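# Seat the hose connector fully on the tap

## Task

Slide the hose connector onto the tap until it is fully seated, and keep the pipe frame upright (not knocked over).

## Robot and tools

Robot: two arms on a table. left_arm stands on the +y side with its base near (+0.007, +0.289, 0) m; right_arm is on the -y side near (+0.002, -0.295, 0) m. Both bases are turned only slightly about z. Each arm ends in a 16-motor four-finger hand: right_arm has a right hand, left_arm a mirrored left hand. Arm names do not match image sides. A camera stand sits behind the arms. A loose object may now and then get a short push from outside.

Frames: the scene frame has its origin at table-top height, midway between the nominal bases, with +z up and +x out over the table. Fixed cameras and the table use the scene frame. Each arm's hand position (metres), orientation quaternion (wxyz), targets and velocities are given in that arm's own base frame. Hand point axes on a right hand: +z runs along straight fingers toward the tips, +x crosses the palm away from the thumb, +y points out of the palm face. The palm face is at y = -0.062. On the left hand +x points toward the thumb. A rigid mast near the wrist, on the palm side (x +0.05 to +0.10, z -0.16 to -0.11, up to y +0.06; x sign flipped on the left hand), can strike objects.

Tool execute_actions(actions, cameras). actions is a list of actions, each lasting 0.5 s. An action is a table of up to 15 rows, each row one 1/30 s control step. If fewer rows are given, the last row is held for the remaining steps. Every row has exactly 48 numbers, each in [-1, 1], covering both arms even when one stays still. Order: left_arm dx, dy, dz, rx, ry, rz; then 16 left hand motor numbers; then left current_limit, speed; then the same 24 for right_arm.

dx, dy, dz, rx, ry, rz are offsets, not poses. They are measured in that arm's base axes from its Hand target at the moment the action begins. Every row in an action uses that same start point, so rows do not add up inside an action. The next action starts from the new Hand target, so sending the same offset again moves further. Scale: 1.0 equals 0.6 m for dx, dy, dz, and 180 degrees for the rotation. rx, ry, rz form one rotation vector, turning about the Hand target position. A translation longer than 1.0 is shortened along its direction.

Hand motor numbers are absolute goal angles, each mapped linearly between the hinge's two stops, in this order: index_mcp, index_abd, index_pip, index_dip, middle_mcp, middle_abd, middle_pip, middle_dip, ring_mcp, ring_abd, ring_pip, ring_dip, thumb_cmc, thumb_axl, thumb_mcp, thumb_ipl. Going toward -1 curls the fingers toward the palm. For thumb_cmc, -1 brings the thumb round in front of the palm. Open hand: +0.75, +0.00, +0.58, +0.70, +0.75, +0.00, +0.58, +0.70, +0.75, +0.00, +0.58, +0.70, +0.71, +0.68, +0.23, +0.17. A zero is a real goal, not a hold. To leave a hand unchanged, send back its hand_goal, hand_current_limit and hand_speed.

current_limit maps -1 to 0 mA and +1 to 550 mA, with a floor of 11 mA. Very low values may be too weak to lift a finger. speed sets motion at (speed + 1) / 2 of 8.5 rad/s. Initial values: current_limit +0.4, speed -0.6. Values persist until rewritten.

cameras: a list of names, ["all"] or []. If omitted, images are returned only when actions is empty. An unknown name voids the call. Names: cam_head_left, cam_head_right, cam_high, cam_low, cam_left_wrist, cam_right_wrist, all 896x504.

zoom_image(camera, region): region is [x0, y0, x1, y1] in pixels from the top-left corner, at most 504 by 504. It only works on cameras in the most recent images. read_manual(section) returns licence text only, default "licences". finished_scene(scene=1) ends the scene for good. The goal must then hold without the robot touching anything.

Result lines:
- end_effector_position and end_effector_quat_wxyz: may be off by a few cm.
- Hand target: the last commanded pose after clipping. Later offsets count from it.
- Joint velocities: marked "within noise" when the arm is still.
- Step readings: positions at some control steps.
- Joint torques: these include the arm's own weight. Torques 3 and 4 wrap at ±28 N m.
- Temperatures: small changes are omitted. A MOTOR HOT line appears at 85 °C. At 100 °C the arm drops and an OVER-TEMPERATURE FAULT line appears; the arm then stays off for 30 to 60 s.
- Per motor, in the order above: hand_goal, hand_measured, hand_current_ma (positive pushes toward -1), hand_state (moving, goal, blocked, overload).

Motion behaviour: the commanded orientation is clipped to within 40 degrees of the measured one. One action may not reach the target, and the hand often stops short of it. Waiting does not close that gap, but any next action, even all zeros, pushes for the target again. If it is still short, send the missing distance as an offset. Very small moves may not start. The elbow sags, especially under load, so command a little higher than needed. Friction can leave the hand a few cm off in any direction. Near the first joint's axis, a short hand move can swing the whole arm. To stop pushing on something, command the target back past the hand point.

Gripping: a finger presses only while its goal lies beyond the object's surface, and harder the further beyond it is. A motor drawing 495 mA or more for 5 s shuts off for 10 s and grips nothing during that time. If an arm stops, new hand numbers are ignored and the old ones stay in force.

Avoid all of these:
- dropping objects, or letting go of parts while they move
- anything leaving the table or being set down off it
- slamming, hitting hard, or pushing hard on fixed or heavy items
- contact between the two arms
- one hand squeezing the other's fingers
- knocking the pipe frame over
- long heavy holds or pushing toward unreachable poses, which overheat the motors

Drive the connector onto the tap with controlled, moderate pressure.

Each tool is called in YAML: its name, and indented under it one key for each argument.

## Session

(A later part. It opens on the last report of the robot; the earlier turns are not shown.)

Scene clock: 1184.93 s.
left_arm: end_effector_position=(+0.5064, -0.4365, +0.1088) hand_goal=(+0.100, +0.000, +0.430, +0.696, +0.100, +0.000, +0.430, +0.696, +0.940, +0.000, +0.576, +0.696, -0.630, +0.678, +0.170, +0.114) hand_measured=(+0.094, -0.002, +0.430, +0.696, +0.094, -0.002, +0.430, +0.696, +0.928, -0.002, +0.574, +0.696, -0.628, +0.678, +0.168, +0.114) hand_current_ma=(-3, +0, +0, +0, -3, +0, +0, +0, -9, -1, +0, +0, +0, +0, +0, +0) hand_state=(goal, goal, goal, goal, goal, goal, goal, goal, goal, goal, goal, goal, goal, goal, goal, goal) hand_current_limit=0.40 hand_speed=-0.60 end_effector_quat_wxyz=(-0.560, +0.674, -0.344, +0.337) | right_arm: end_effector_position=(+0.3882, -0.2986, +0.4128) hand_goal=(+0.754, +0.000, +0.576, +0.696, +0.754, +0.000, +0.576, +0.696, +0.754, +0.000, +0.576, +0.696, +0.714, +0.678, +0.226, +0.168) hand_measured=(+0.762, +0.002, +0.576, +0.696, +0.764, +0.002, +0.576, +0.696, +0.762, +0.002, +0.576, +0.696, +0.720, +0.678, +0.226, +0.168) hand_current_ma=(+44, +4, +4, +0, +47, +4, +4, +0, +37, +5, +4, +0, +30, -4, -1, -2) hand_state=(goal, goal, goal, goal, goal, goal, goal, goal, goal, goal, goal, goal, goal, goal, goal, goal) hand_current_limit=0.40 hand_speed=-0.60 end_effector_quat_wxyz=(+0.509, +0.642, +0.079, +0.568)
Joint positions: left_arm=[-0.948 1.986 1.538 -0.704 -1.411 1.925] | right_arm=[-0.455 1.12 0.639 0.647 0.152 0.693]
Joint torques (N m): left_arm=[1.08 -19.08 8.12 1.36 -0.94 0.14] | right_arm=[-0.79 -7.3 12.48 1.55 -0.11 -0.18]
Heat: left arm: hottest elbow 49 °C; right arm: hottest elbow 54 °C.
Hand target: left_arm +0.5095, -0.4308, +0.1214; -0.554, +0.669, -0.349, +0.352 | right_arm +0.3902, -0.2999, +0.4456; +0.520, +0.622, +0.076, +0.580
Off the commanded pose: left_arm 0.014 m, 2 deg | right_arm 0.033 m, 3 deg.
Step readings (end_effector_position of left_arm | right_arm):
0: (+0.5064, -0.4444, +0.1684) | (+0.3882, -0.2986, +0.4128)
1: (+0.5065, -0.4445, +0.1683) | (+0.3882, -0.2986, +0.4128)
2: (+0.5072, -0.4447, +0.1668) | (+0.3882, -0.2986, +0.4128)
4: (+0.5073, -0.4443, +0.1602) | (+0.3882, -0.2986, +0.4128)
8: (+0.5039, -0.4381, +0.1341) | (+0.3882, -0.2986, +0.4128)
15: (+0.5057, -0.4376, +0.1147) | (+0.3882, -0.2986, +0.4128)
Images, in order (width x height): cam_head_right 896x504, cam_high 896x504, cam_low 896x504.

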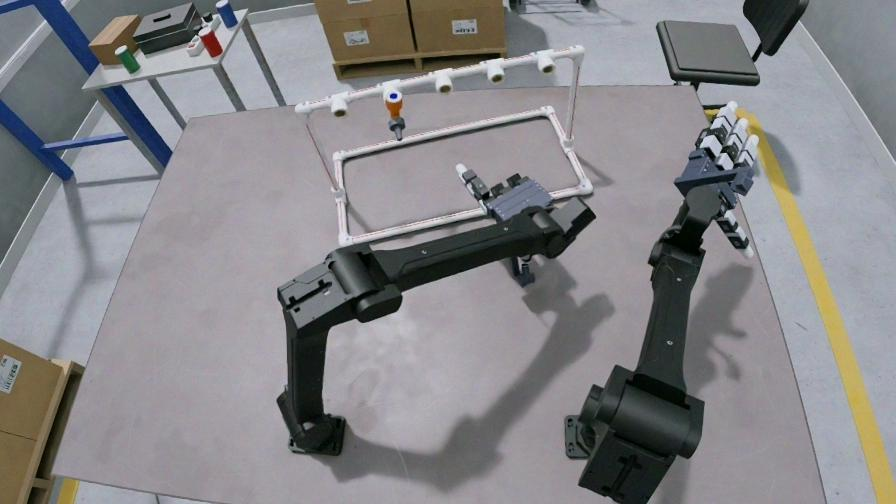

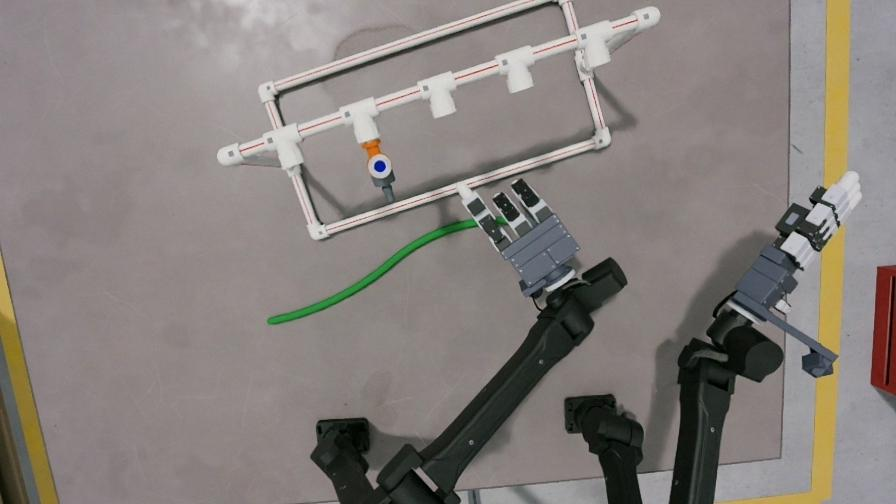

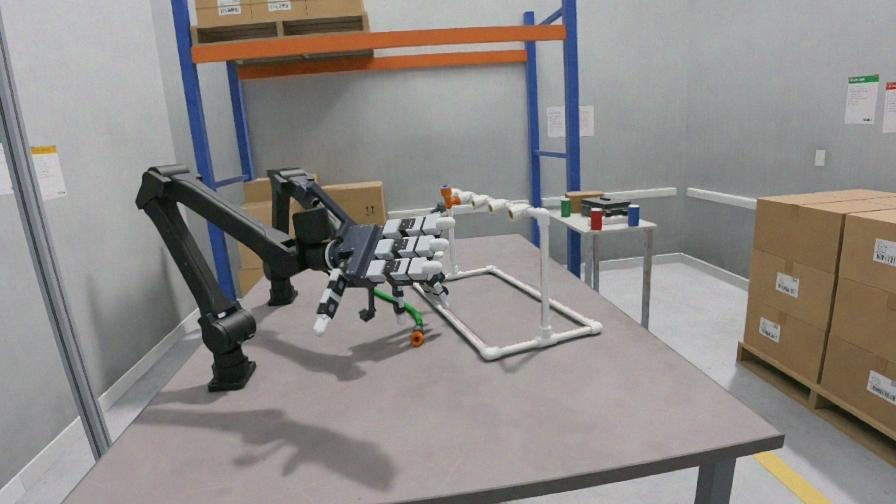

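execute_actions:
  actions:
    - [[-0.003,0.002,-0.045,0,0,0,0.1,0,0.43,0.696,0.1,0,0.43,0.696,0.94,0,0.576,0.696,-0.63,0.678,0.169,0.1135,0.4,-0.6,0,0,0,0,0,0,0.754,0,0.576,0.696,0.754,0,0.576,0.696,0.754,0,0.576,0.696,0.714,0.678,0.226,0.168,0.4,-0.6]]
    - [[0,0,-0.036,0,0,0,0.1,0,0.43,0.696,0.1,0,0.43,0.696,0.94,0,0.576,0.696,-0.63,0.678,0.169,0.1135,0.4,-0.6,0,0,0,0,0,0,0.754,0,0.576,0.696,0.754,0,0.576,0.696,0.754,0,0.576,0.696,0.714,0.678,0.226,0.168,0.4,-0.6]]
  cameras: ["cam_high","cam_low","cam_right_wrist"]

zoom_image:
  camera: "cam_low"
  region: [310, 230, 470, 370]

zoom_image:
  camera: "cam_high"
  region: [440, 150, 640, 310]

Scene clock: 1198.13 s.
left_arm: end_effector_position=(+0.5049, -0.4363, +0.0791) hand_goal=(+0.100, +0.000, +0.430, +0.696, +0.100, +0.000, +0.430, +0.696, +0.940, +0.000, +0.576, +0.696, -0.630, +0.678, +0.170, +0.114) hand_measured=(+0.094, -0.002, +0.430, +0.696, +0.094, -0.002, +0.430, +0.696, +0.928, -0.002, +0.574, +0.696, -0.628, +0.678, +0.168, +0.114) hand_current_ma=(-3, +0, +0, +0, -3, +0, +0, +0, -9, -1, +0, +0, +0, +0, +0, +0) hand_state=(goal, goal, goal, goal, goal, goal, goal, goal, goal, goal, goal, goal, goal, goal, goal, goal) hand_current_limit=0.40 hand_speed=-0.60 end_effector_quat_wxyz=(-0.550, +0.673, -0.343, +0.356) | right_arm: end_effector_position=(+0.3882, -0.2986, +0.4128) hand_goal=(+0.754, +0.000, +0.576, +0.696, +0.754, +0.000, +0.576, +0.696, +0.754, +0.000, +0.576, +0.696, +0.714, +0.678, +0.226, +0.168) hand_measured=(+0.762, +0.002, +0.576, +0.696, +0.764, +0.002, +0.576, +0.696, +0.762, +0.002, +0.576, +0.696, +0.720, +0.678, +0.226, +0.168) hand_current_ma=(+44, +4, +4, +0, +47, +4, +4, +0, +37, +5, +4, +0, +30, -4, -1, -2) hand_state=(goal, goal, goal, goal, goal, goal, goal, goal, goal, goal, goal, goal, goal, goal, goal, goal) hand_current_limit=0.40 hand_speed=-0.60 end_effector_quat_wxyz=(+0.509, +0.642, +0.079, +0.568)
Joint positions: left_arm=[-0.948 1.987 1.428 -0.418 -1.399 2.067] | right_arm=[-0.455 1.12 0.639 0.647 0.152 0.693]
Joint torques (N m): left_arm=[1.55 -16.79 7.9 1.57 -0.83 0.13] | right_arm=[-0.79 -7.3 12.49 1.57 -0.11 -0.18]
Motor temperatures (°C): left_arm=[26 41 46 27 31 26] | right_arm=[27 29 55 28 24 25]
Heat: left arm: hottest elbow 46 °C; right arm: hottest elbow 55 °C.
Hand target: left_arm +0.5078, -0.4296, +0.0728; -0.554, +0.669, -0.349, +0.353 | right_arm +0.3902, -0.2999, +0.4456; +0.520, +0.622, +0.076, +0.580
Off the commanded pose: left_arm 0.010 m, 1 deg | right_arm 0.033 m, 3 deg.
joint sent to its limit (left arm) — joint 6 (wrist roll), upper limit. The joint targets still meet the commanded pose.
Step readings (end_effector_position of left_arm | right_arm):
0: (+0.5064, -0.4365, +0.1088) | (+0.3882, -0.2986, +0.4128)
1: (+0.5064, -0.4365, +0.1087) | (+0.3882, -0.2986, +0.4128)
2: (+0.5067, -0.4370, +0.1080) | (+0.3882, -0.2986, +0.4128)
4: (+0.5071, -0.4377, +0.1050) | (+0.3882, -0.2986, +0.4128)
8: (+0.5050, -0.4357, +0.0937) | (+0.3882, -0.2986, +0.4128)
15: (+0.5049, -0.4359, +0.0867) | (+0.3882, -0.2986, +0.4128)
16: (+0.5050, -0.4362, +0.0864) | (+0.3882, -0.2986, +0.4128)
17: (+0.5052, -0.4364, +0.0859) | (+0.3882, -0.2986, +0.4128)
19: (+0.5055, -0.4369, +0.0843) | (+0.3882, -0.2986, +0.4128)
23: (+0.5048, -0.4360, +0.0806) | (+0.3882, -0.2986, +0.4128)
30: (+0.5049, -0.4362, +0.0791) | (+0.3882, -0.2986, +0.4128)
camera_calibration:
cam_right_wrist: T_world_to_cam=[[-0.600174, -0.799237, -0.0318121, 0.034826], [-0.484865, 0.395157, -0.780229, 0.580783], [0.636159, -0.452849, -0.624684, 0.00419934], [0, 0, 0, 1]] pos_world=[0.299831, -0.199765, 0.456875]
Images, in order (width x height): cam_high 896x504, cam_low 896x504, cam_right_wrist 896x504.

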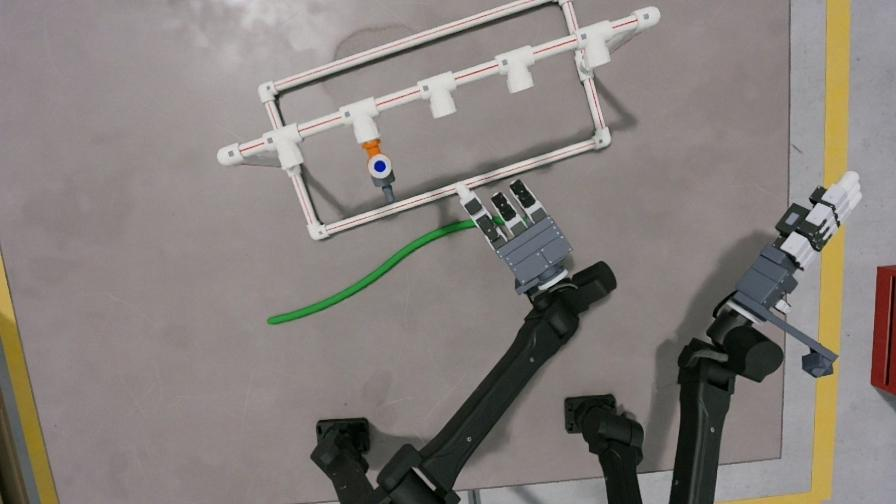

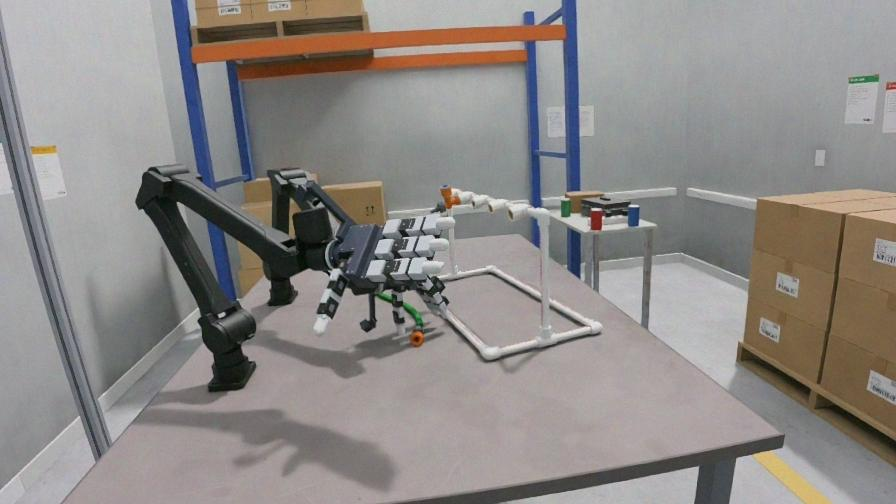

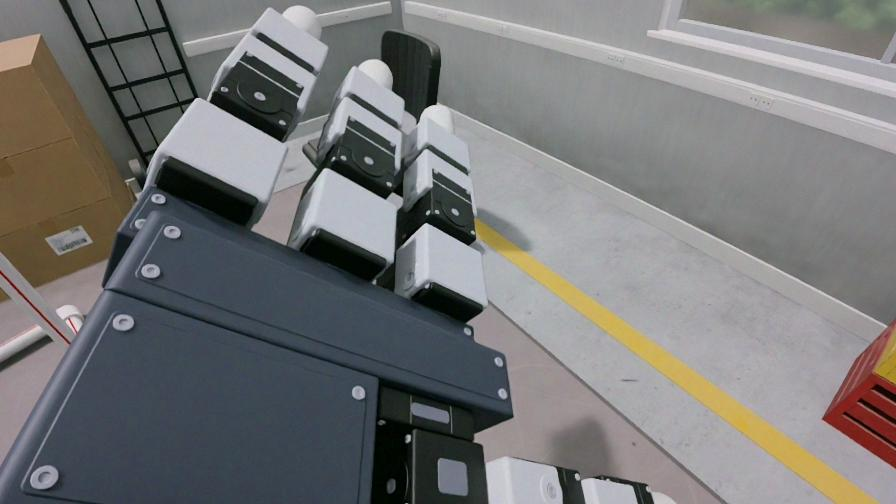

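Scaled by 3.150.

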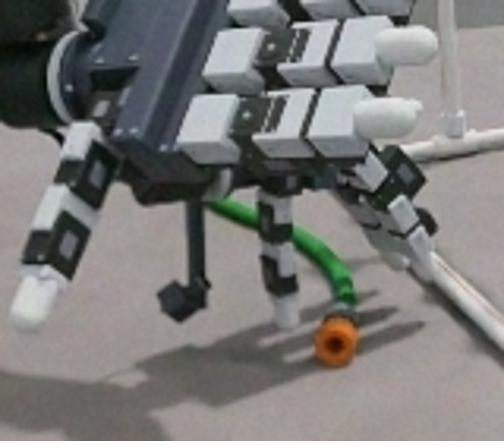

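Scaled by 2.520.

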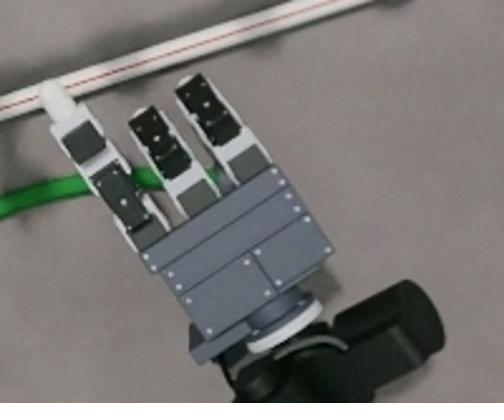

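execute_actions:
  actions:
    - [[0,0,-0.04,0,0,0,0.1,0,0.43,0.696,0.1,0,0.43,0.696,0.94,0,0.576,0.696,-0.63,0.678,0.169,0.1135,0.4,-0.6,0,0,0,0,0,0,0.754,0,0.576,0.696,0.754,0,0.576,0.696,0.754,0,0.576,0.696,0.714,0.678,0.226,0.168,0.4,-0.6]]
  cameras: ["cam_low"]

zoom_image:
  camera: "cam_low"
  region: [350, 270, 460, 370]

Scene clock: 1212.33 s.
left_arm: end_effector_position=(+0.5046, -0.4357, +0.0525) hand_goal=(+0.100, +0.000, +0.430, +0.696, +0.100, +0.000, +0.430, +0.696, +0.940, +0.000, +0.576, +0.696, -0.630, +0.678, +0.170, +0.114) hand_measured=(+0.092, -0.002, +0.430, +0.696, +0.094, -0.002, +0.430, +0.696, +0.928, -0.002, +0.574, +0.696, -0.634, +0.678, +0.170, +0.114) hand_current_ma=(-4, +0, +0, +0, -4, +0, +0, +0, -10, -1, +0, +0, -2, +0, +0, +0) hand_state=(goal, goal, goal, goal, goal, goal, goal, goal, goal, goal, goal, goal, goal, goal, goal, goal) hand_current_limit=0.40 hand_speed=-0.60 end_effector_quat_wxyz=(-0.551, +0.673, -0.344, +0.355) | right_arm: end_effector_position=(+0.3882, -0.2986, +0.4128) hand_goal=(+0.754, +0.000, +0.576, +0.696, +0.754, +0.000, +0.576, +0.696, +0.754, +0.000, +0.576, +0.696, +0.714, +0.678, +0.226, +0.168) hand_measured=(+0.762, +0.002, +0.576, +0.696, +0.764, +0.002, +0.576, +0.696, +0.762, +0.002, +0.576, +0.696, +0.720, +0.678, +0.226, +0.168) hand_current_ma=(+44, +4, +4, +0, +47, +4, +4, +0, +37, +5, +4, +0, +30, -4, -1, -2) hand_state=(goal, goal, goal, goal, goal, goal, goal, goal, goal, goal, goal, goal, goal, goal, goal, goal) hand_current_limit=0.40 hand_speed=-0.60 end_effector_quat_wxyz=(+0.509, +0.642, +0.079, +0.568)
Joint positions: left_arm=[-0.948 2.025 1.408 -0.364 -1.399 2.068] | right_arm=[-0.455 1.12 0.639 0.647 0.152 0.693]
Joint torques (N m): left_arm=[1.49 -17.03 7.83 1.46 -0.78 0.13] | right_arm=[-0.79 -7.3 12.49 1.57 -0.11 -0.18]
Motor temperatures (°C): left_arm=[26 41 44 27 31 26] | right_arm=[27 29 55 27 24 25]
Heat: left arm: hottest elbow 44 °C; right arm: hottest elbow 55 °C.
Hand target: left_arm +0.5078, -0.4296, +0.0489; -0.554, +0.669, -0.348, +0.353 | right_arm +0.3902, -0.2999, +0.4456; +0.520, +0.622, +0.076, +0.580
Off the commanded pose: left_arm 0.008 m, 1 deg | right_arm 0.033 m, 3 deg.
joint sent to its limit (left arm) — joint 6 (wrist roll), upper limit. The joint targets still meet the commanded pose.
Step readings (end_effector_position of left_arm | right_arm):
0: (+0.5049, -0.4363, +0.0791) | (+0.3882, -0.2986, +0.4128)
1: (+0.5050, -0.4363, +0.0792) | (+0.3882, -0.2986, +0.4128)
2: (+0.5052, -0.4366, +0.0786) | (+0.3882, -0.2986, +0.4128)
4: (+0.5059, -0.4376, +0.0766) | (+0.3882, -0.2986, +0.4128)
8: (+0.5055, -0.4370, +0.0644) | (+0.3882, -0.2986, +0.4128)
15: (+0.5046, -0.4356, +0.0525) | (+0.3882, -0.2986, +0.4128)
Images, in order (width x height): cam_low 896x504.

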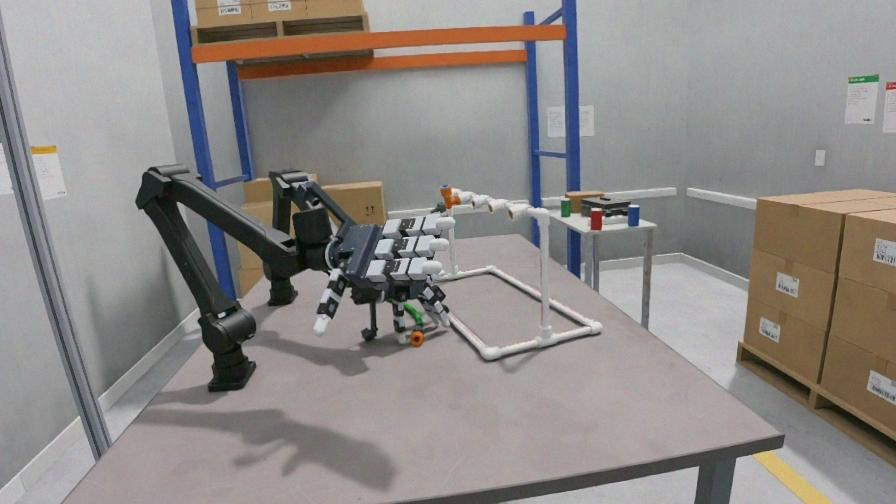

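Scaled by 4.582.

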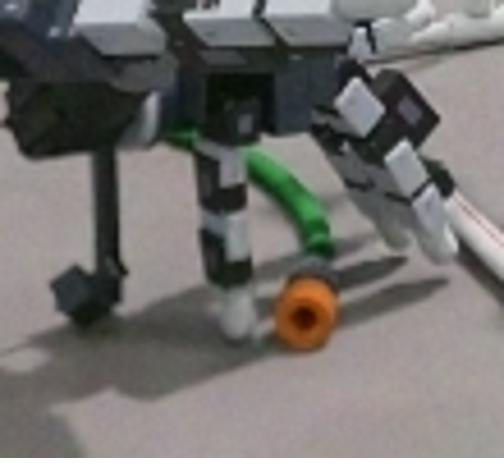

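execute_actions:
  actions:
    - [[0,0,0.017,0,0,0,-0.1,0,0.43,0.696,-0.1,0,0.43,0.696,0.94,0,0.576,0.696,-0.63,0.678,0.169,0.1135,0.2,-0.7,0,0,0,0,0,0,0.754,0,0.576,0.696,0.754,0,0.576,0.696,0.754,0,0.576,0.696,0.714,0.678,0.226,0.168,0.4,-0.6]]
    - [[0,0,0,0,0,0,-0.25,0,0.43,0.696,-0.25,0,0.43,0.696,0.94,0,0.576,0.696,-0.63,0.678,0.1,0.1,0.2,-0.7,0,0,0,0,0,0,0.754,0,0.576,0.696,0.754,0,0.576,0.696,0.754,0,0.576,0.696,0.714,0.678,0.226,0.168,0.4,-0.6]]
  cameras: ["cam_low","cam_high"]

zoom_image:
  camera: "cam_low"
  region: [350, 270, 460, 370]

zoom_image:
  camera: "cam_high"
  region: [440, 150, 640, 310]

Scene clock: 1233.33 s.
left_arm: end_effector_position=(+0.5105, -0.4284, +0.0577) hand_goal=(-0.250, +0.000, +0.430, +0.696, -0.250, +0.000, +0.430, +0.696, +0.940, +0.000, +0.576, +0.696, -0.630, +0.678, +0.100, +0.100) hand_measured=(-0.250, -0.002, +0.432, +0.696, -0.146, +0.008, +0.458, +0.708, +0.928, -0.002, +0.574, +0.696, -0.632, +0.678, +0.102, +0.102) hand_current_ma=(+0, +0, +0, +0, +277, +3, +31, +9, -10, -1, +0, +0, -1, +0, +1, +1) hand_state=(goal, goal, goal, goal, blocked, goal, blocked, goal, goal, goal, goal, goal, goal, goal, goal, goal) hand_current_limit=0.20 hand_speed=-0.70 end_effector_quat_wxyz=(-0.556, +0.674, -0.335, +0.353) | right_arm: end_effector_position=(+0.3882, -0.2986, +0.4128) hand_goal=(+0.754, +0.000, +0.576, +0.696, +0.754, +0.000, +0.576, +0.696, +0.754, +0.000, +0.576, +0.696, +0.714, +0.678, +0.226, +0.168) hand_measured=(+0.762, +0.002, +0.576, +0.696, +0.764, +0.002, +0.576, +0.696, +0.762, +0.002, +0.576, +0.696, +0.720, +0.678, +0.226, +0.168) hand_current_ma=(+44, +4, +4, +0, +47, +4, +4, +0, +37, +5, +4, +0, +30, -4, -1, -2) hand_state=(goal, goal, goal, goal, goal, goal, goal, goal, goal, goal, goal, goal, goal, goal, goal, goal) hand_current_limit=0.40 hand_speed=-0.60 end_effector_quat_wxyz=(+0.509, +0.642, +0.079, +0.568)
Joint positions: left_arm=[-0.936 2.019 1.408 -0.364 -1.41 2.068] | right_arm=[-0.455 1.12 0.639 0.647 0.152 0.693]
Joint torques (N m): left_arm=[0.26 -17.85 8.4 0.76 -0.39 0.11] | right_arm=[-0.85 -7.24 12.49 1.55 -0.11 -0.17]
Motor temperatures (°C): left_arm=[26 41 43 27 30 26] | right_arm=[27 29 55 27 24 25]
Heat: left arm: hottest elbow 43 °C; right arm: hottest elbow 55 °C.
Hand target: left_arm +0.5077, -0.4297, +0.0591; -0.553, +0.669, -0.349, +0.353 | right_arm +0.3902, -0.2999, +0.4456; +0.520, +0.622, +0.076, +0.580
Off the commanded pose: left_arm 0.003 m, 2 deg | right_arm 0.033 m, 3 deg.
joint sent to its limit (left arm) — joint 6 (wrist roll), upper limit. The joint targets still meet the commanded pose.
Step readings (end_effector_position of left_arm | right_arm):
0: (+0.5046, -0.4357, +0.0525) | (+0.3882, -0.2986, +0.4128)
1: (+0.5046, -0.4357, +0.0525) | (+0.3882, -0.2986, +0.4128)
2: (+0.5046, -0.4357, +0.0525) | (+0.3882, -0.2986, +0.4128)
4: (+0.5046, -0.4357, +0.0525) | (+0.3882, -0.2986, +0.4128)
8: (+0.5056, -0.4341, +0.0531) | (+0.3882, -0.2986, +0.4128)
15: (+0.5070, -0.4326, +0.0536) | (+0.3882, -0.2986, +0.4128)
16: (+0.5070, -0.4326, +0.0536) | (+0.3882, -0.2986, +0.4128)
17: (+0.5071, -0.4323, +0.0537) | (+0.3882, -0.2986, +0.4128)
19: (+0.5081, -0.4309, +0.0550) | (+0.3882, -0.2986, +0.4128)
23: (+0.5102, -0.4288, +0.0572) | (+0.3882, -0.2986, +0.4128)
30: (+0.5105, -0.4284, +0.0577) | (+0.3882, -0.2986, +0.4128)
Images, in order (width x height): cam_high 896x504, cam_low 896x504.

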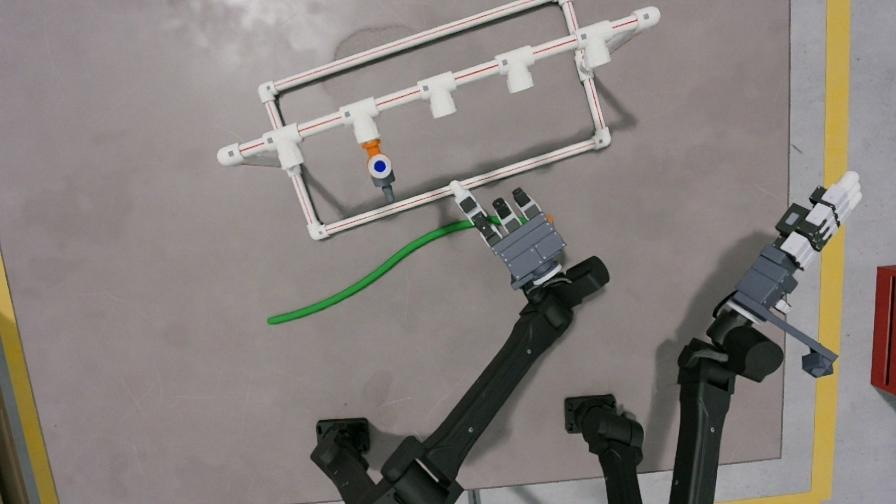

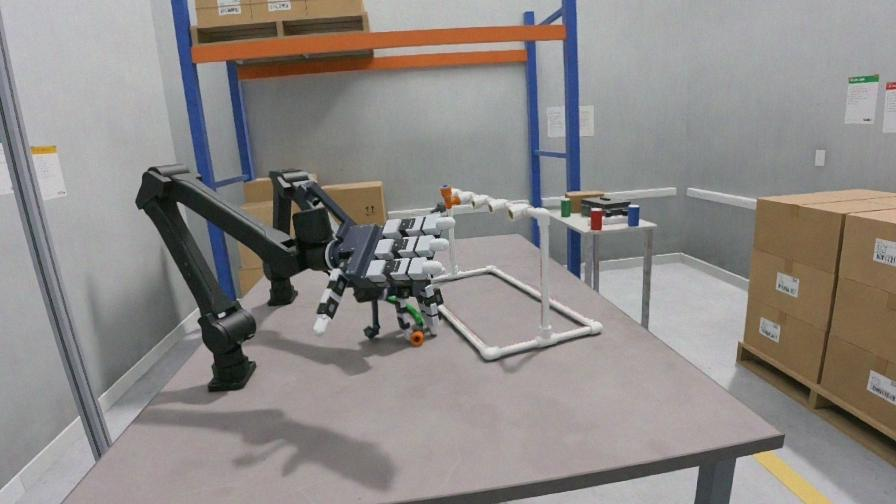

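Scaled by 4.582.

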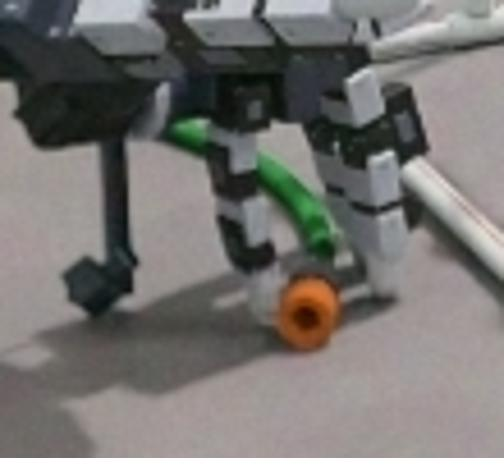

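Scaled by 2.520.

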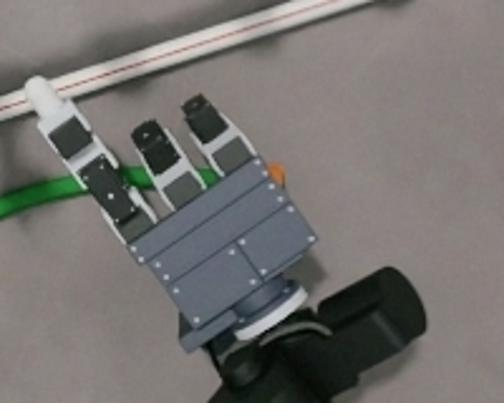

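execute_actions:
  actions:
    - [[0,0,0,0,0,0,-0.35,0,0.43,0.696,-0.3,0,0.43,0.696,0.94,0,0.576,0.696,-0.63,0.678,0.02,0.06,0.3,-0.7,0,0,0,0,0,0,0.754,0,0.576,0.696,0.754,0,0.576,0.696,0.754,0,0.576,0.696,0.714,0.678,0.226,0.168,0.4,-0.6]]
    - [[0,0,0,0,0,0,-0.45,0,0.43,0.696,-0.35,0,0.43,0.696,0.94,0,0.576,0.696,-0.63,0.678,-0.06,0.02,0.3,-0.7,0,0,0,0,0,0,0.754,0,0.576,0.696,0.754,0,0.576,0.696,0.754,0,0.576,0.696,0.714,0.678,0.226,0.168,0.4,-0.6]]
  cameras: ["cam_low","cam_high"]

zoom_image:
  camera: "cam_low"
  region: [350, 270, 460, 370]

zoom_image:
  camera: "cam_high"
  region: [440, 150, 640, 310]

Scene clock: 1249.97 s.
left_arm: end_effector_position=(+0.5106, -0.4284, +0.0578) hand_goal=(-0.450, +0.000, +0.430, +0.696, -0.350, +0.000, +0.430, +0.696, +0.940, +0.000, +0.576, +0.696, -0.630, +0.678, -0.060, +0.020) hand_measured=(-0.316, +0.002, +0.464, +0.714, -0.152, +0.008, +0.464, +0.712, +0.928, -0.002, +0.574, +0.696, -0.632, +0.678, +0.028, +0.058) hand_current_ma=(+358, +0, +42, +14, +357, +3, +41, +12, -10, -1, +0, +0, -1, +0, +287, +78) hand_state=(blocked, goal, blocked, goal, blocked, goal, blocked, goal, goal, goal, goal, goal, goal, goal, blocked, blocked) hand_current_limit=0.30 hand_speed=-0.70 end_effector_quat_wxyz=(-0.556, +0.674, -0.335, +0.353) | right_arm: end_effector_position=(+0.3882, -0.2986, +0.4128) hand_goal=(+0.754, +0.000, +0.576, +0.696, +0.754, +0.000, +0.576, +0.696, +0.754, +0.000, +0.576, +0.696, +0.714, +0.678, +0.226, +0.168) hand_measured=(+0.762, +0.002, +0.576, +0.696, +0.764, +0.002, +0.576, +0.696, +0.762, +0.002, +0.576, +0.696, +0.720, +0.678, +0.226, +0.168) hand_current_ma=(+44, +4, +4, +0, +47, +4, +4, +0, +37, +5, +4, +0, +30, -4, -1, -2) hand_state=(goal, goal, goal, goal, goal, goal, goal, goal, goal, goal, goal, goal, goal, goal, goal, goal) hand_current_limit=0.40 hand_speed=-0.60 end_effector_quat_wxyz=(+0.509, +0.642, +0.079, +0.568)
Joint positions: left_arm=[-0.936 2.019 1.408 -0.364 -1.41 2.068] | right_arm=[-0.455 1.12 0.639 0.647 0.152 0.693]
Joint torques (N m): left_arm=[0.15 -17.55 8.43 0.66 -0.39 0.13] | right_arm=[-0.85 -7.24 12.49 1.55 -0.11 -0.18]
Motor temperatures (°C): left_arm=[26 42 43 27 30 26] | right_arm=[27 29 55 27 24 25]
Heat: left arm: hottest elbow 43 °C; right arm: hottest elbow 55 °C.
Hand target: left_arm +0.5077, -0.4297, +0.0591; -0.553, +0.669, -0.349, +0.353 | right_arm +0.3902, -0.2999, +0.4456; +0.520, +0.622, +0.076, +0.580
Off the commanded pose: left_arm 0.003 m, 2 deg | right_arm 0.033 m, 3 deg.
joint sent to its limit (left arm) — joint 6 (wrist roll), upper limit. The joint targets still meet the commanded pose.
Step readings (end_effector_position of left_arm | right_arm):
0: (+0.5105, -0.4284, +0.0577) | (+0.3882, -0.2986, +0.4128)
1: (+0.5105, -0.4284, +0.0577) | (+0.3882, -0.2986, +0.4128)
2: (+0.5105, -0.4284, +0.0577) | (+0.3882, -0.2986, +0.4128)
4: (+0.5106, -0.4284, +0.0578) | (+0.3882, -0.2986, +0.4128)
8: (+0.5106, -0.4284, +0.0578) | (+0.3882, -0.2986, +0.4128)
15: (+0.5106, -0.4284, +0.0578) | (+0.3882, -0.2986, +0.4128)
16: (+0.5106, -0.4284, +0.0578) | (+0.3882, -0.2986, +0.4128)
17: (+0.5106, -0.4284, +0.0578) | (+0.3882, -0.2986, +0.4128)
19: (+0.5106, -0.4284, +0.0578) | (+0.3882, -0.2986, +0.4128)
23: (+0.5106, -0.4284, +0.0578) | (+0.3882, -0.2986, +0.4128)
30: (+0.5106, -0.4284, +0.0578) | (+0.3882, -0.2986, +0.4128)
Images, in order (width x height): cam_high 896x504, cam_low 896x504.

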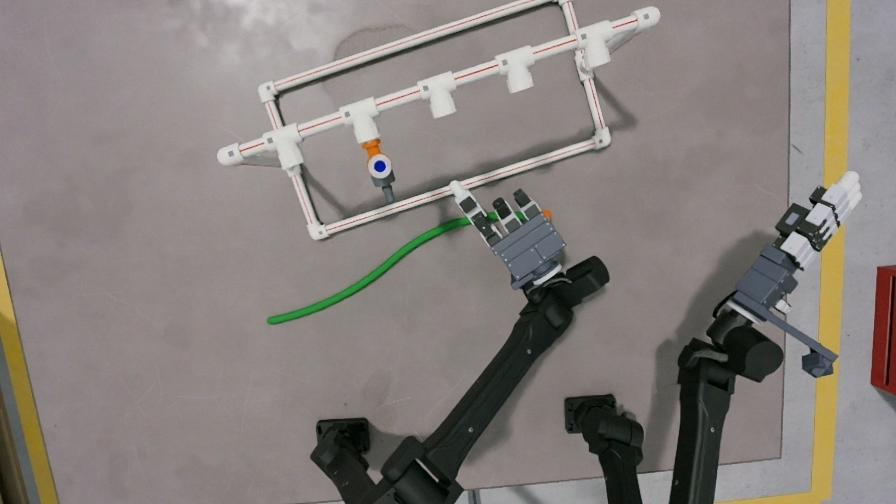

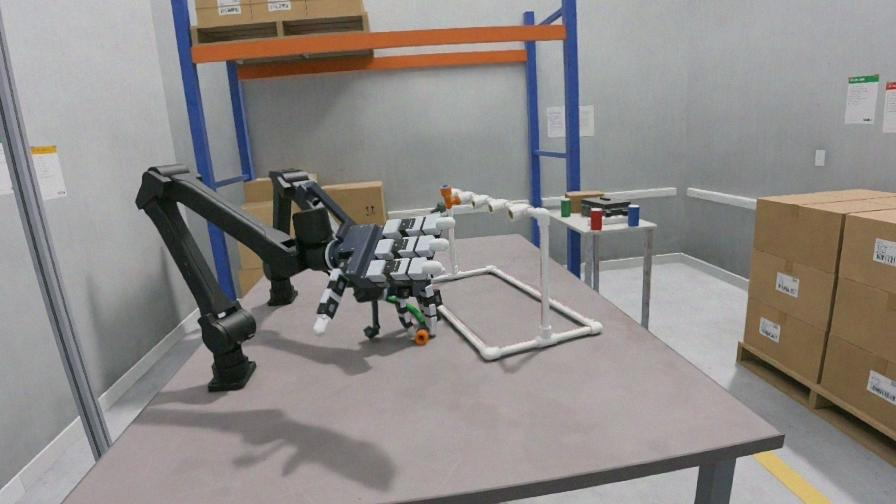

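Scaled by 4.582.

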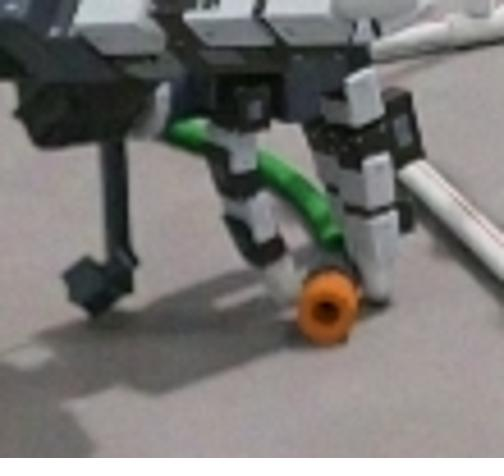

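Scaled by 2.520.

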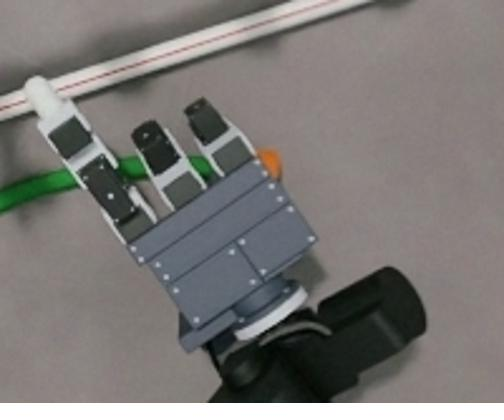

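execute_actions:
  actions:
    - [[0,0,0.03,0,0,0,-0.5,0,0.43,0.696,-0.4,0,0.43,0.696,0.94,0,0.576,0.696,-0.63,0.678,-0.12,0,0.5,-0.7,0,0,0,0,0,0,0.754,0,0.576,0.696,0.754,0,0.576,0.696,0.754,0,0.576,0.696,0.714,0.678,0.226,0.168,0.4,-0.6]]
    - [[0,0,0.06,0,0,0,-0.5,0,0.43,0.696,-0.4,0,0.43,0.696,0.94,0,0.576,0.696,-0.63,0.678,-0.12,0,0.5,-0.7,0,0,0,0,0,0,0.754,0,0.576,0.696,0.754,0,0.576,0.696,0.754,0,0.576,0.696,0.714,0.678,0.226,0.168,0.4,-0.6]]
  cameras: ["cam_low","cam_high","cam_head_right"]

zoom_image:
  camera: "cam_low"
  region: [350, 250, 460, 370]

zoom_image:
  camera: "cam_high"
  region: [440, 150, 640, 310]

Scene clock: 1273.20 s.
left_arm: end_effector_position=(+0.5002, -0.4170, +0.0824) hand_goal=(-0.500, +0.000, +0.430, +0.696, -0.400, +0.000, +0.430, +0.696, +0.940, +0.000, +0.576, +0.696, -0.630, +0.678, -0.120, +0.000) hand_measured=(-0.322, -0.014, +0.468, +0.716, -0.268, +0.000, +0.466, +0.712, +0.928, -0.002, +0.574, +0.696, -0.608, +0.690, +0.018, +0.052) hand_current_ma=(+412, -7, +50, +17, +409, +0, +47, +12, -10, -1, +0, +0, +23, +11, +412, +136) hand_state=(blocked, goal, blocked, goal, blocked, goal, blocked, goal, goal, goal, goal, goal, blocked, goal, blocked, blocked) hand_current_limit=0.50 hand_speed=-0.70 end_effector_quat_wxyz=(-0.561, +0.669, -0.357, +0.333) | right_arm: end_effector_position=(+0.3882, -0.2986, +0.4128) hand_goal=(+0.754, +0.000, +0.576, +0.696, +0.754, +0.000, +0.576, +0.696, +0.754, +0.000, +0.576, +0.696, +0.714, +0.678, +0.226, +0.168) hand_measured=(+0.762, +0.002, +0.576, +0.696, +0.764, +0.002, +0.576, +0.696, +0.762, +0.002, +0.576, +0.696, +0.720, +0.678, +0.226, +0.168) hand_current_ma=(+44, +4, +4, +0, +47, +4, +4, +0, +37, +5, +4, +0, +30, -4, -1, -2) hand_state=(goal, goal, goal, goal, goal, goal, goal, goal, goal, goal, goal, goal, goal, goal, goal, goal) hand_current_limit=0.40 hand_speed=-0.60 end_effector_quat_wxyz=(+0.509, +0.642, +0.079, +0.568)
Joint positions: left_arm=[-0.936 1.96 1.408 -0.482 -1.396 2.068] | right_arm=[-0.455 1.12 0.639 0.647 0.152 0.693]
Joint torques (N m): left_arm=[0.5 -19.31 11.84 0.64 -0.94 0.14] | right_arm=[-0.79 -7.3 12.49 1.55 -0.11 -0.18]
Motor temperatures (°C): left_arm=[26 43 43 26 30 26] | right_arm=[27 29 56 27 24 25]
Heat: left arm: hottest shoulder 43 °C; right arm: hottest elbow 56 °C.
Hand target: left_arm +0.5077, -0.4297, +0.1131; -0.553, +0.669, -0.349, +0.353 | right_arm +0.3902, -0.2999, +0.4456; +0.520, +0.622, +0.076, +0.580
Off the commanded pose: left_arm 0.034 m, 3 deg | right_arm 0.033 m, 3 deg.
joint sent to its limit (left arm) — joint 6 (wrist roll), upper limit. The joint targets still meet the commanded pose.
Step readings (end_effector_position of left_arm | right_arm):
0: (+0.5106, -0.4284, +0.0578) | (+0.3882, -0.2986, +0.4128)
1: (+0.5105, -0.4283, +0.0577) | (+0.3882, -0.2986, +0.4128)
2: (+0.5104, -0.4281, +0.0578) | (+0.3882, -0.2986, +0.4128)
4: (+0.5094, -0.4272, +0.0586) | (+0.3882, -0.2986, +0.4128)
8: (+0.5077, -0.4258, +0.0597) | (+0.3882, -0.2986, +0.4128)
15: (+0.5071, -0.4252, +0.0598) | (+0.3882, -0.2986, +0.4128)
16: (+0.5070, -0.4251, +0.0600) | (+0.3882, -0.2986, +0.4128)
17: (+0.5064, -0.4246, +0.0600) | (+0.3882, -0.2986, +0.4128)
19: (+0.5039, -0.4219, +0.0616) | (+0.3882, -0.2986, +0.4128)
23: (+0.5011, -0.4182, +0.0704) | (+0.3882, -0.2986, +0.4128)
30: (+0.5005, -0.4173, +0.0826) | (+0.3882, -0.2986, +0.4128)
Images, in order (width x height): cam_head_right 896x504, cam_high 896x504, cam_low 896x504.

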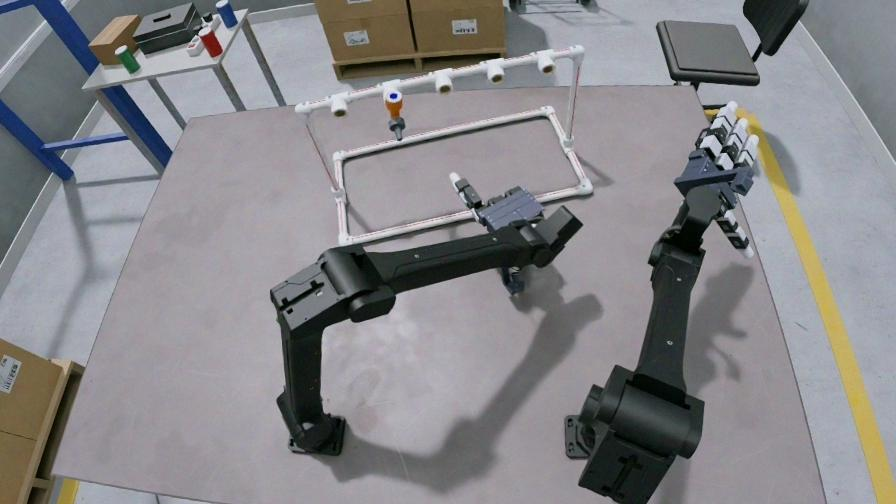

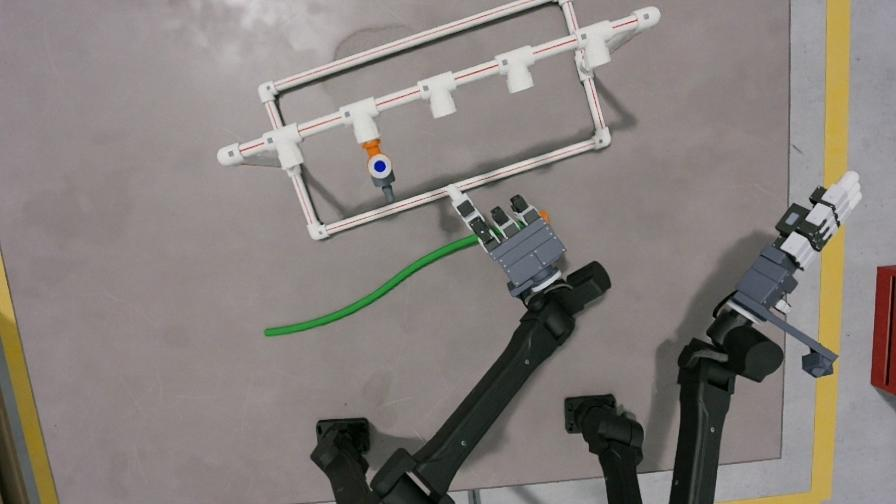

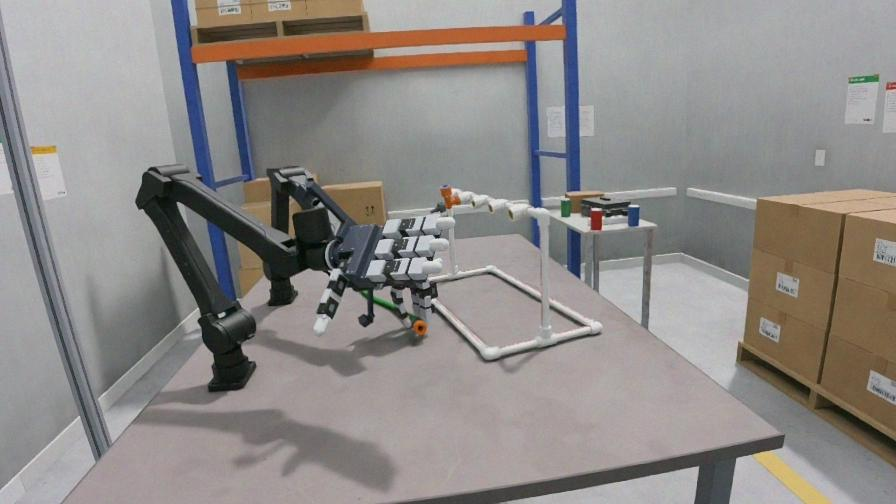

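Scaled by 4.200.

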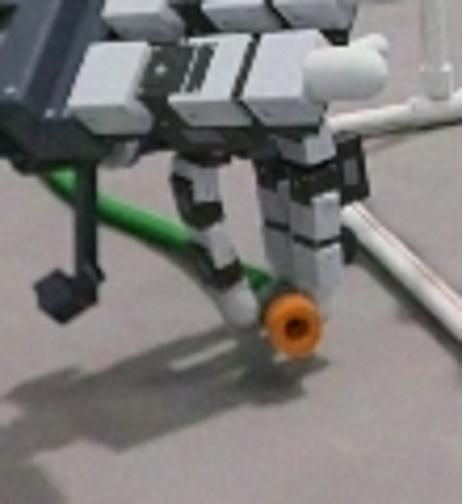

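Scaled by 2.520.

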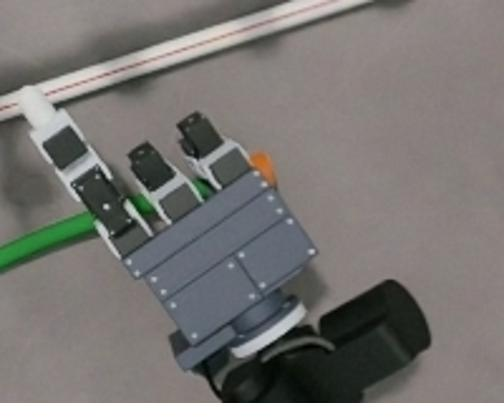

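execute_actions:
  actions:
    - [[0,0,0.1,0,0,0,-0.5,0,0.43,0.696,-0.4,0,0.43,0.696,0.94,0,0.576,0.696,-0.63,0.678,-0.12,0,0.5,-0.7,-0.1515,-0.151,0,0,0,-0.0833,0.754,0,0.576,0.696,0.754,0,0.576,0.696,0.754,0,0.576,0.696,0.714,0.678,0.226,0.168,0.4,-0.6]]
    - [[-0.025,0.1155,0.05,-0.11,0.0468,0.0812,-0.5,0,0.43,0.696,-0.4,0,0.43,0.696,0.94,0,0.576,0.696,-0.63,0.678,-0.12,0,0.5,-0.7,-0.1855,-0.107,0,0,0,-0.0833,0.754,0,0.576,0.696,0.754,0,0.576,0.696,0.754,0,0.576,0.696,0.714,0.678,0.226,0.168,0.4,-0.6]]
  cameras: ["cam_low","cam_high"]

zoom_image:
  camera: "cam_low"
  region: [320, 160, 520, 360]

zoom_image:
  camera: "cam_high"
  region: [400, 150, 600, 310]

Scene clock: 1397.83 s.
left_arm: end_effector_position=(+0.4768, -0.3380, +0.1670) hand_goal=(-0.500, +0.000, +0.430, +0.696, -0.400, +0.000, +0.430, +0.696, +0.940, +0.000, +0.576, +0.696, -0.630, +0.678, -0.120, +0.000) hand_measured=(-0.322, +0.012, +0.470, +0.720, -0.302, +0.000, +0.466, +0.712, +0.928, -0.002, +0.574, +0.696, -0.646, +0.678, -0.008, +0.052) hand_current_ma=(+413, +7, +56, +23, +250, +0, +47, +12, -8, +0, +0, +0, -12, +0, +412, +132) hand_state=(blocked, goal, blocked, blocked, blocked, goal, blocked, goal, goal, goal, goal, goal, goal, goal, blocked, blocked) hand_current_limit=0.50 hand_speed=-0.70 end_effector_quat_wxyz=(-0.456, +0.797, -0.284, +0.277) | right_arm: end_effector_position=(+0.1829, -0.4484, +0.4218) hand_goal=(+0.754, +0.000, +0.576, +0.696, +0.754, +0.000, +0.576, +0.696, +0.754, +0.000, +0.576, +0.696, +0.714, +0.678, +0.226, +0.168) hand_measured=(+0.764, +0.002, +0.576, +0.696, +0.764, +0.002, +0.576, +0.696, +0.762, +0.002, +0.576, +0.696, +0.722, +0.678, +0.226, +0.168) hand_current_ma=(+53, +7, +4, +0, +57, +7, +4, +0, +44, +8, +4, +0, +36, -4, -1, -2) hand_state=(goal, goal, goal, goal, goal, goal, goal, goal, goal, goal, goal, goal, goal, goal, goal, goal) hand_current_limit=0.40 hand_speed=-0.60 end_effector_quat_wxyz=(+0.645, +0.635, -0.088, +0.417)
Joint positions: left_arm=[-0.822 1.728 1.442 -1.147 -1.12 1.521] | right_arm=[-0.982 1.099 0.639 0.642 0.151 0.685]
Joint torques (N m): left_arm=[0.32 -14.97 15.2 0.34 -0.81 -0.38] | right_arm=[-0.56 -5.6 12.62 1.73 -0.09 -0.1]
Motor temperatures (°C): left_arm=[26 39 49 26 31 26] | right_arm=[27 29 57 27 24 25]
Heat: left arm: hottest elbow 49 °C; right arm: hottest elbow 57 °C.
Hand target: left_arm +0.4927, -0.3604, +0.2031; -0.444, +0.817, -0.235, +0.285 | right_arm +0.1881, -0.4547, +0.4455; +0.653, +0.621, -0.087, +0.425
Off the commanded pose: left_arm 0.045 m, 6 deg | right_arm 0.025 m, 2 deg.
Step readings (end_effector_position of left_arm | right_arm):
0: (+0.5002, -0.4170, +0.0824) | (+0.3882, -0.2986, +0.4128)
1: (+0.5000, -0.4168, +0.0823) | (+0.3879, -0.2989, +0.4128)
2: (+0.4991, -0.4156, +0.0822) | (+0.3849, -0.3023, +0.4129)
4: (+0.4953, -0.4106, +0.0846) | (+0.3695, -0.3184, +0.4143)
8: (+0.4913, -0.4053, +0.1015) | (+0.3152, -0.3659, +0.4201)
15: (+0.4962, -0.4118, +0.1368) | (+0.2922, -0.3860, +0.4215)
16: (+0.4963, -0.4127, +0.1380) | (+0.2922, -0.3861, +0.4215)
17: (+0.4953, -0.4143, +0.1379) | (+0.2897, -0.3880, +0.4215)
19: (+0.4882, -0.4118, +0.1360) | (+0.2720, -0.3999, +0.4213)
23: (+0.4797, -0.3820, +0.1597) | (+0.2093, -0.4346, +0.4213)
30: (+0.4785, -0.3374, +0.1854) | (+0.1821, -0.4484, +0.4217)
Images, in order (width x height): cam_high 896x504, cam_low 896x504.

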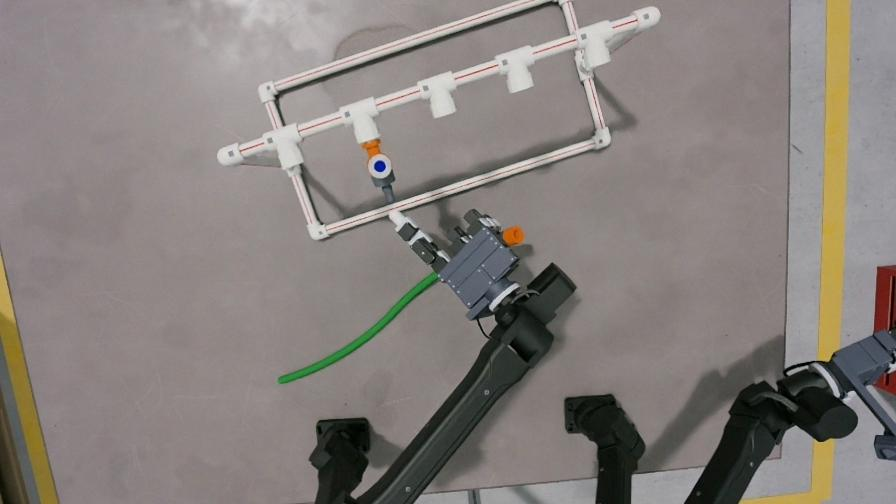

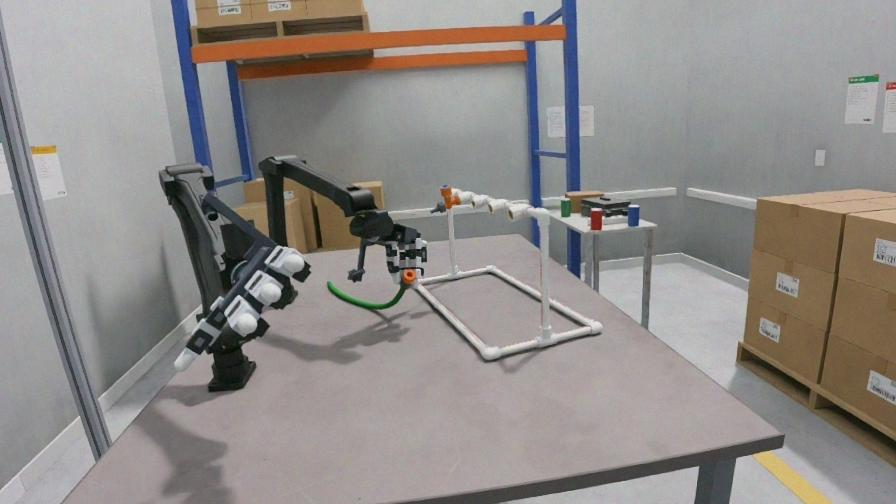

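Scaled by 2.520.

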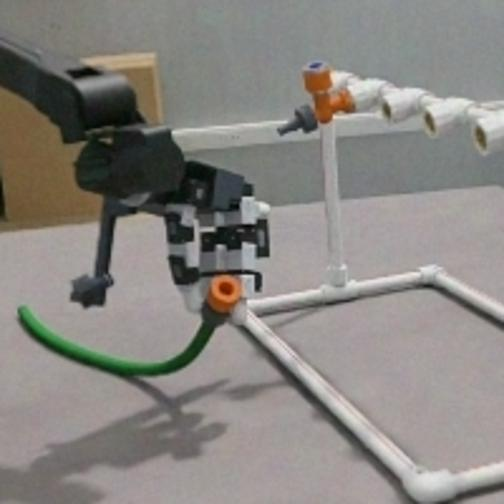

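Scaled by 2.520.

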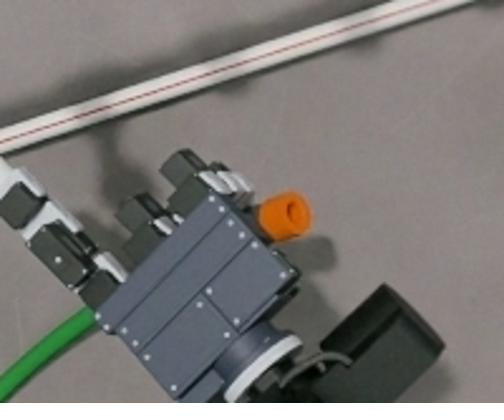

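zoom_image:
  camera: "cam_low"
  region: [415, 170, 485, 230]

zoom_image:
  camera: "cam_low"
  region: [340, 220, 450, 320]

Scaled by 7.200.

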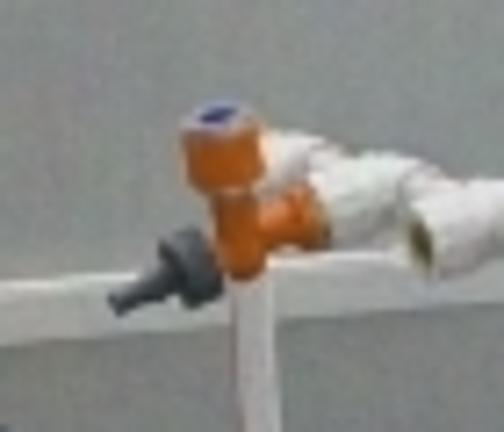

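Scaled by 4.582.

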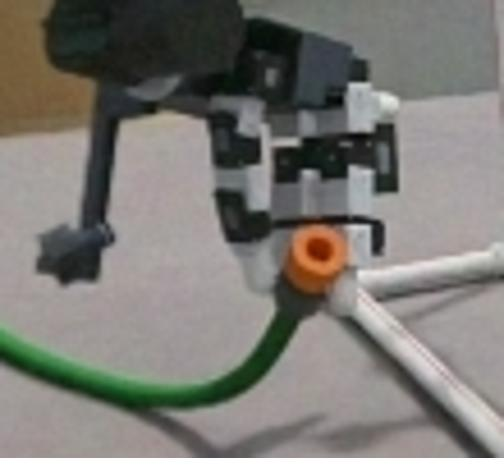

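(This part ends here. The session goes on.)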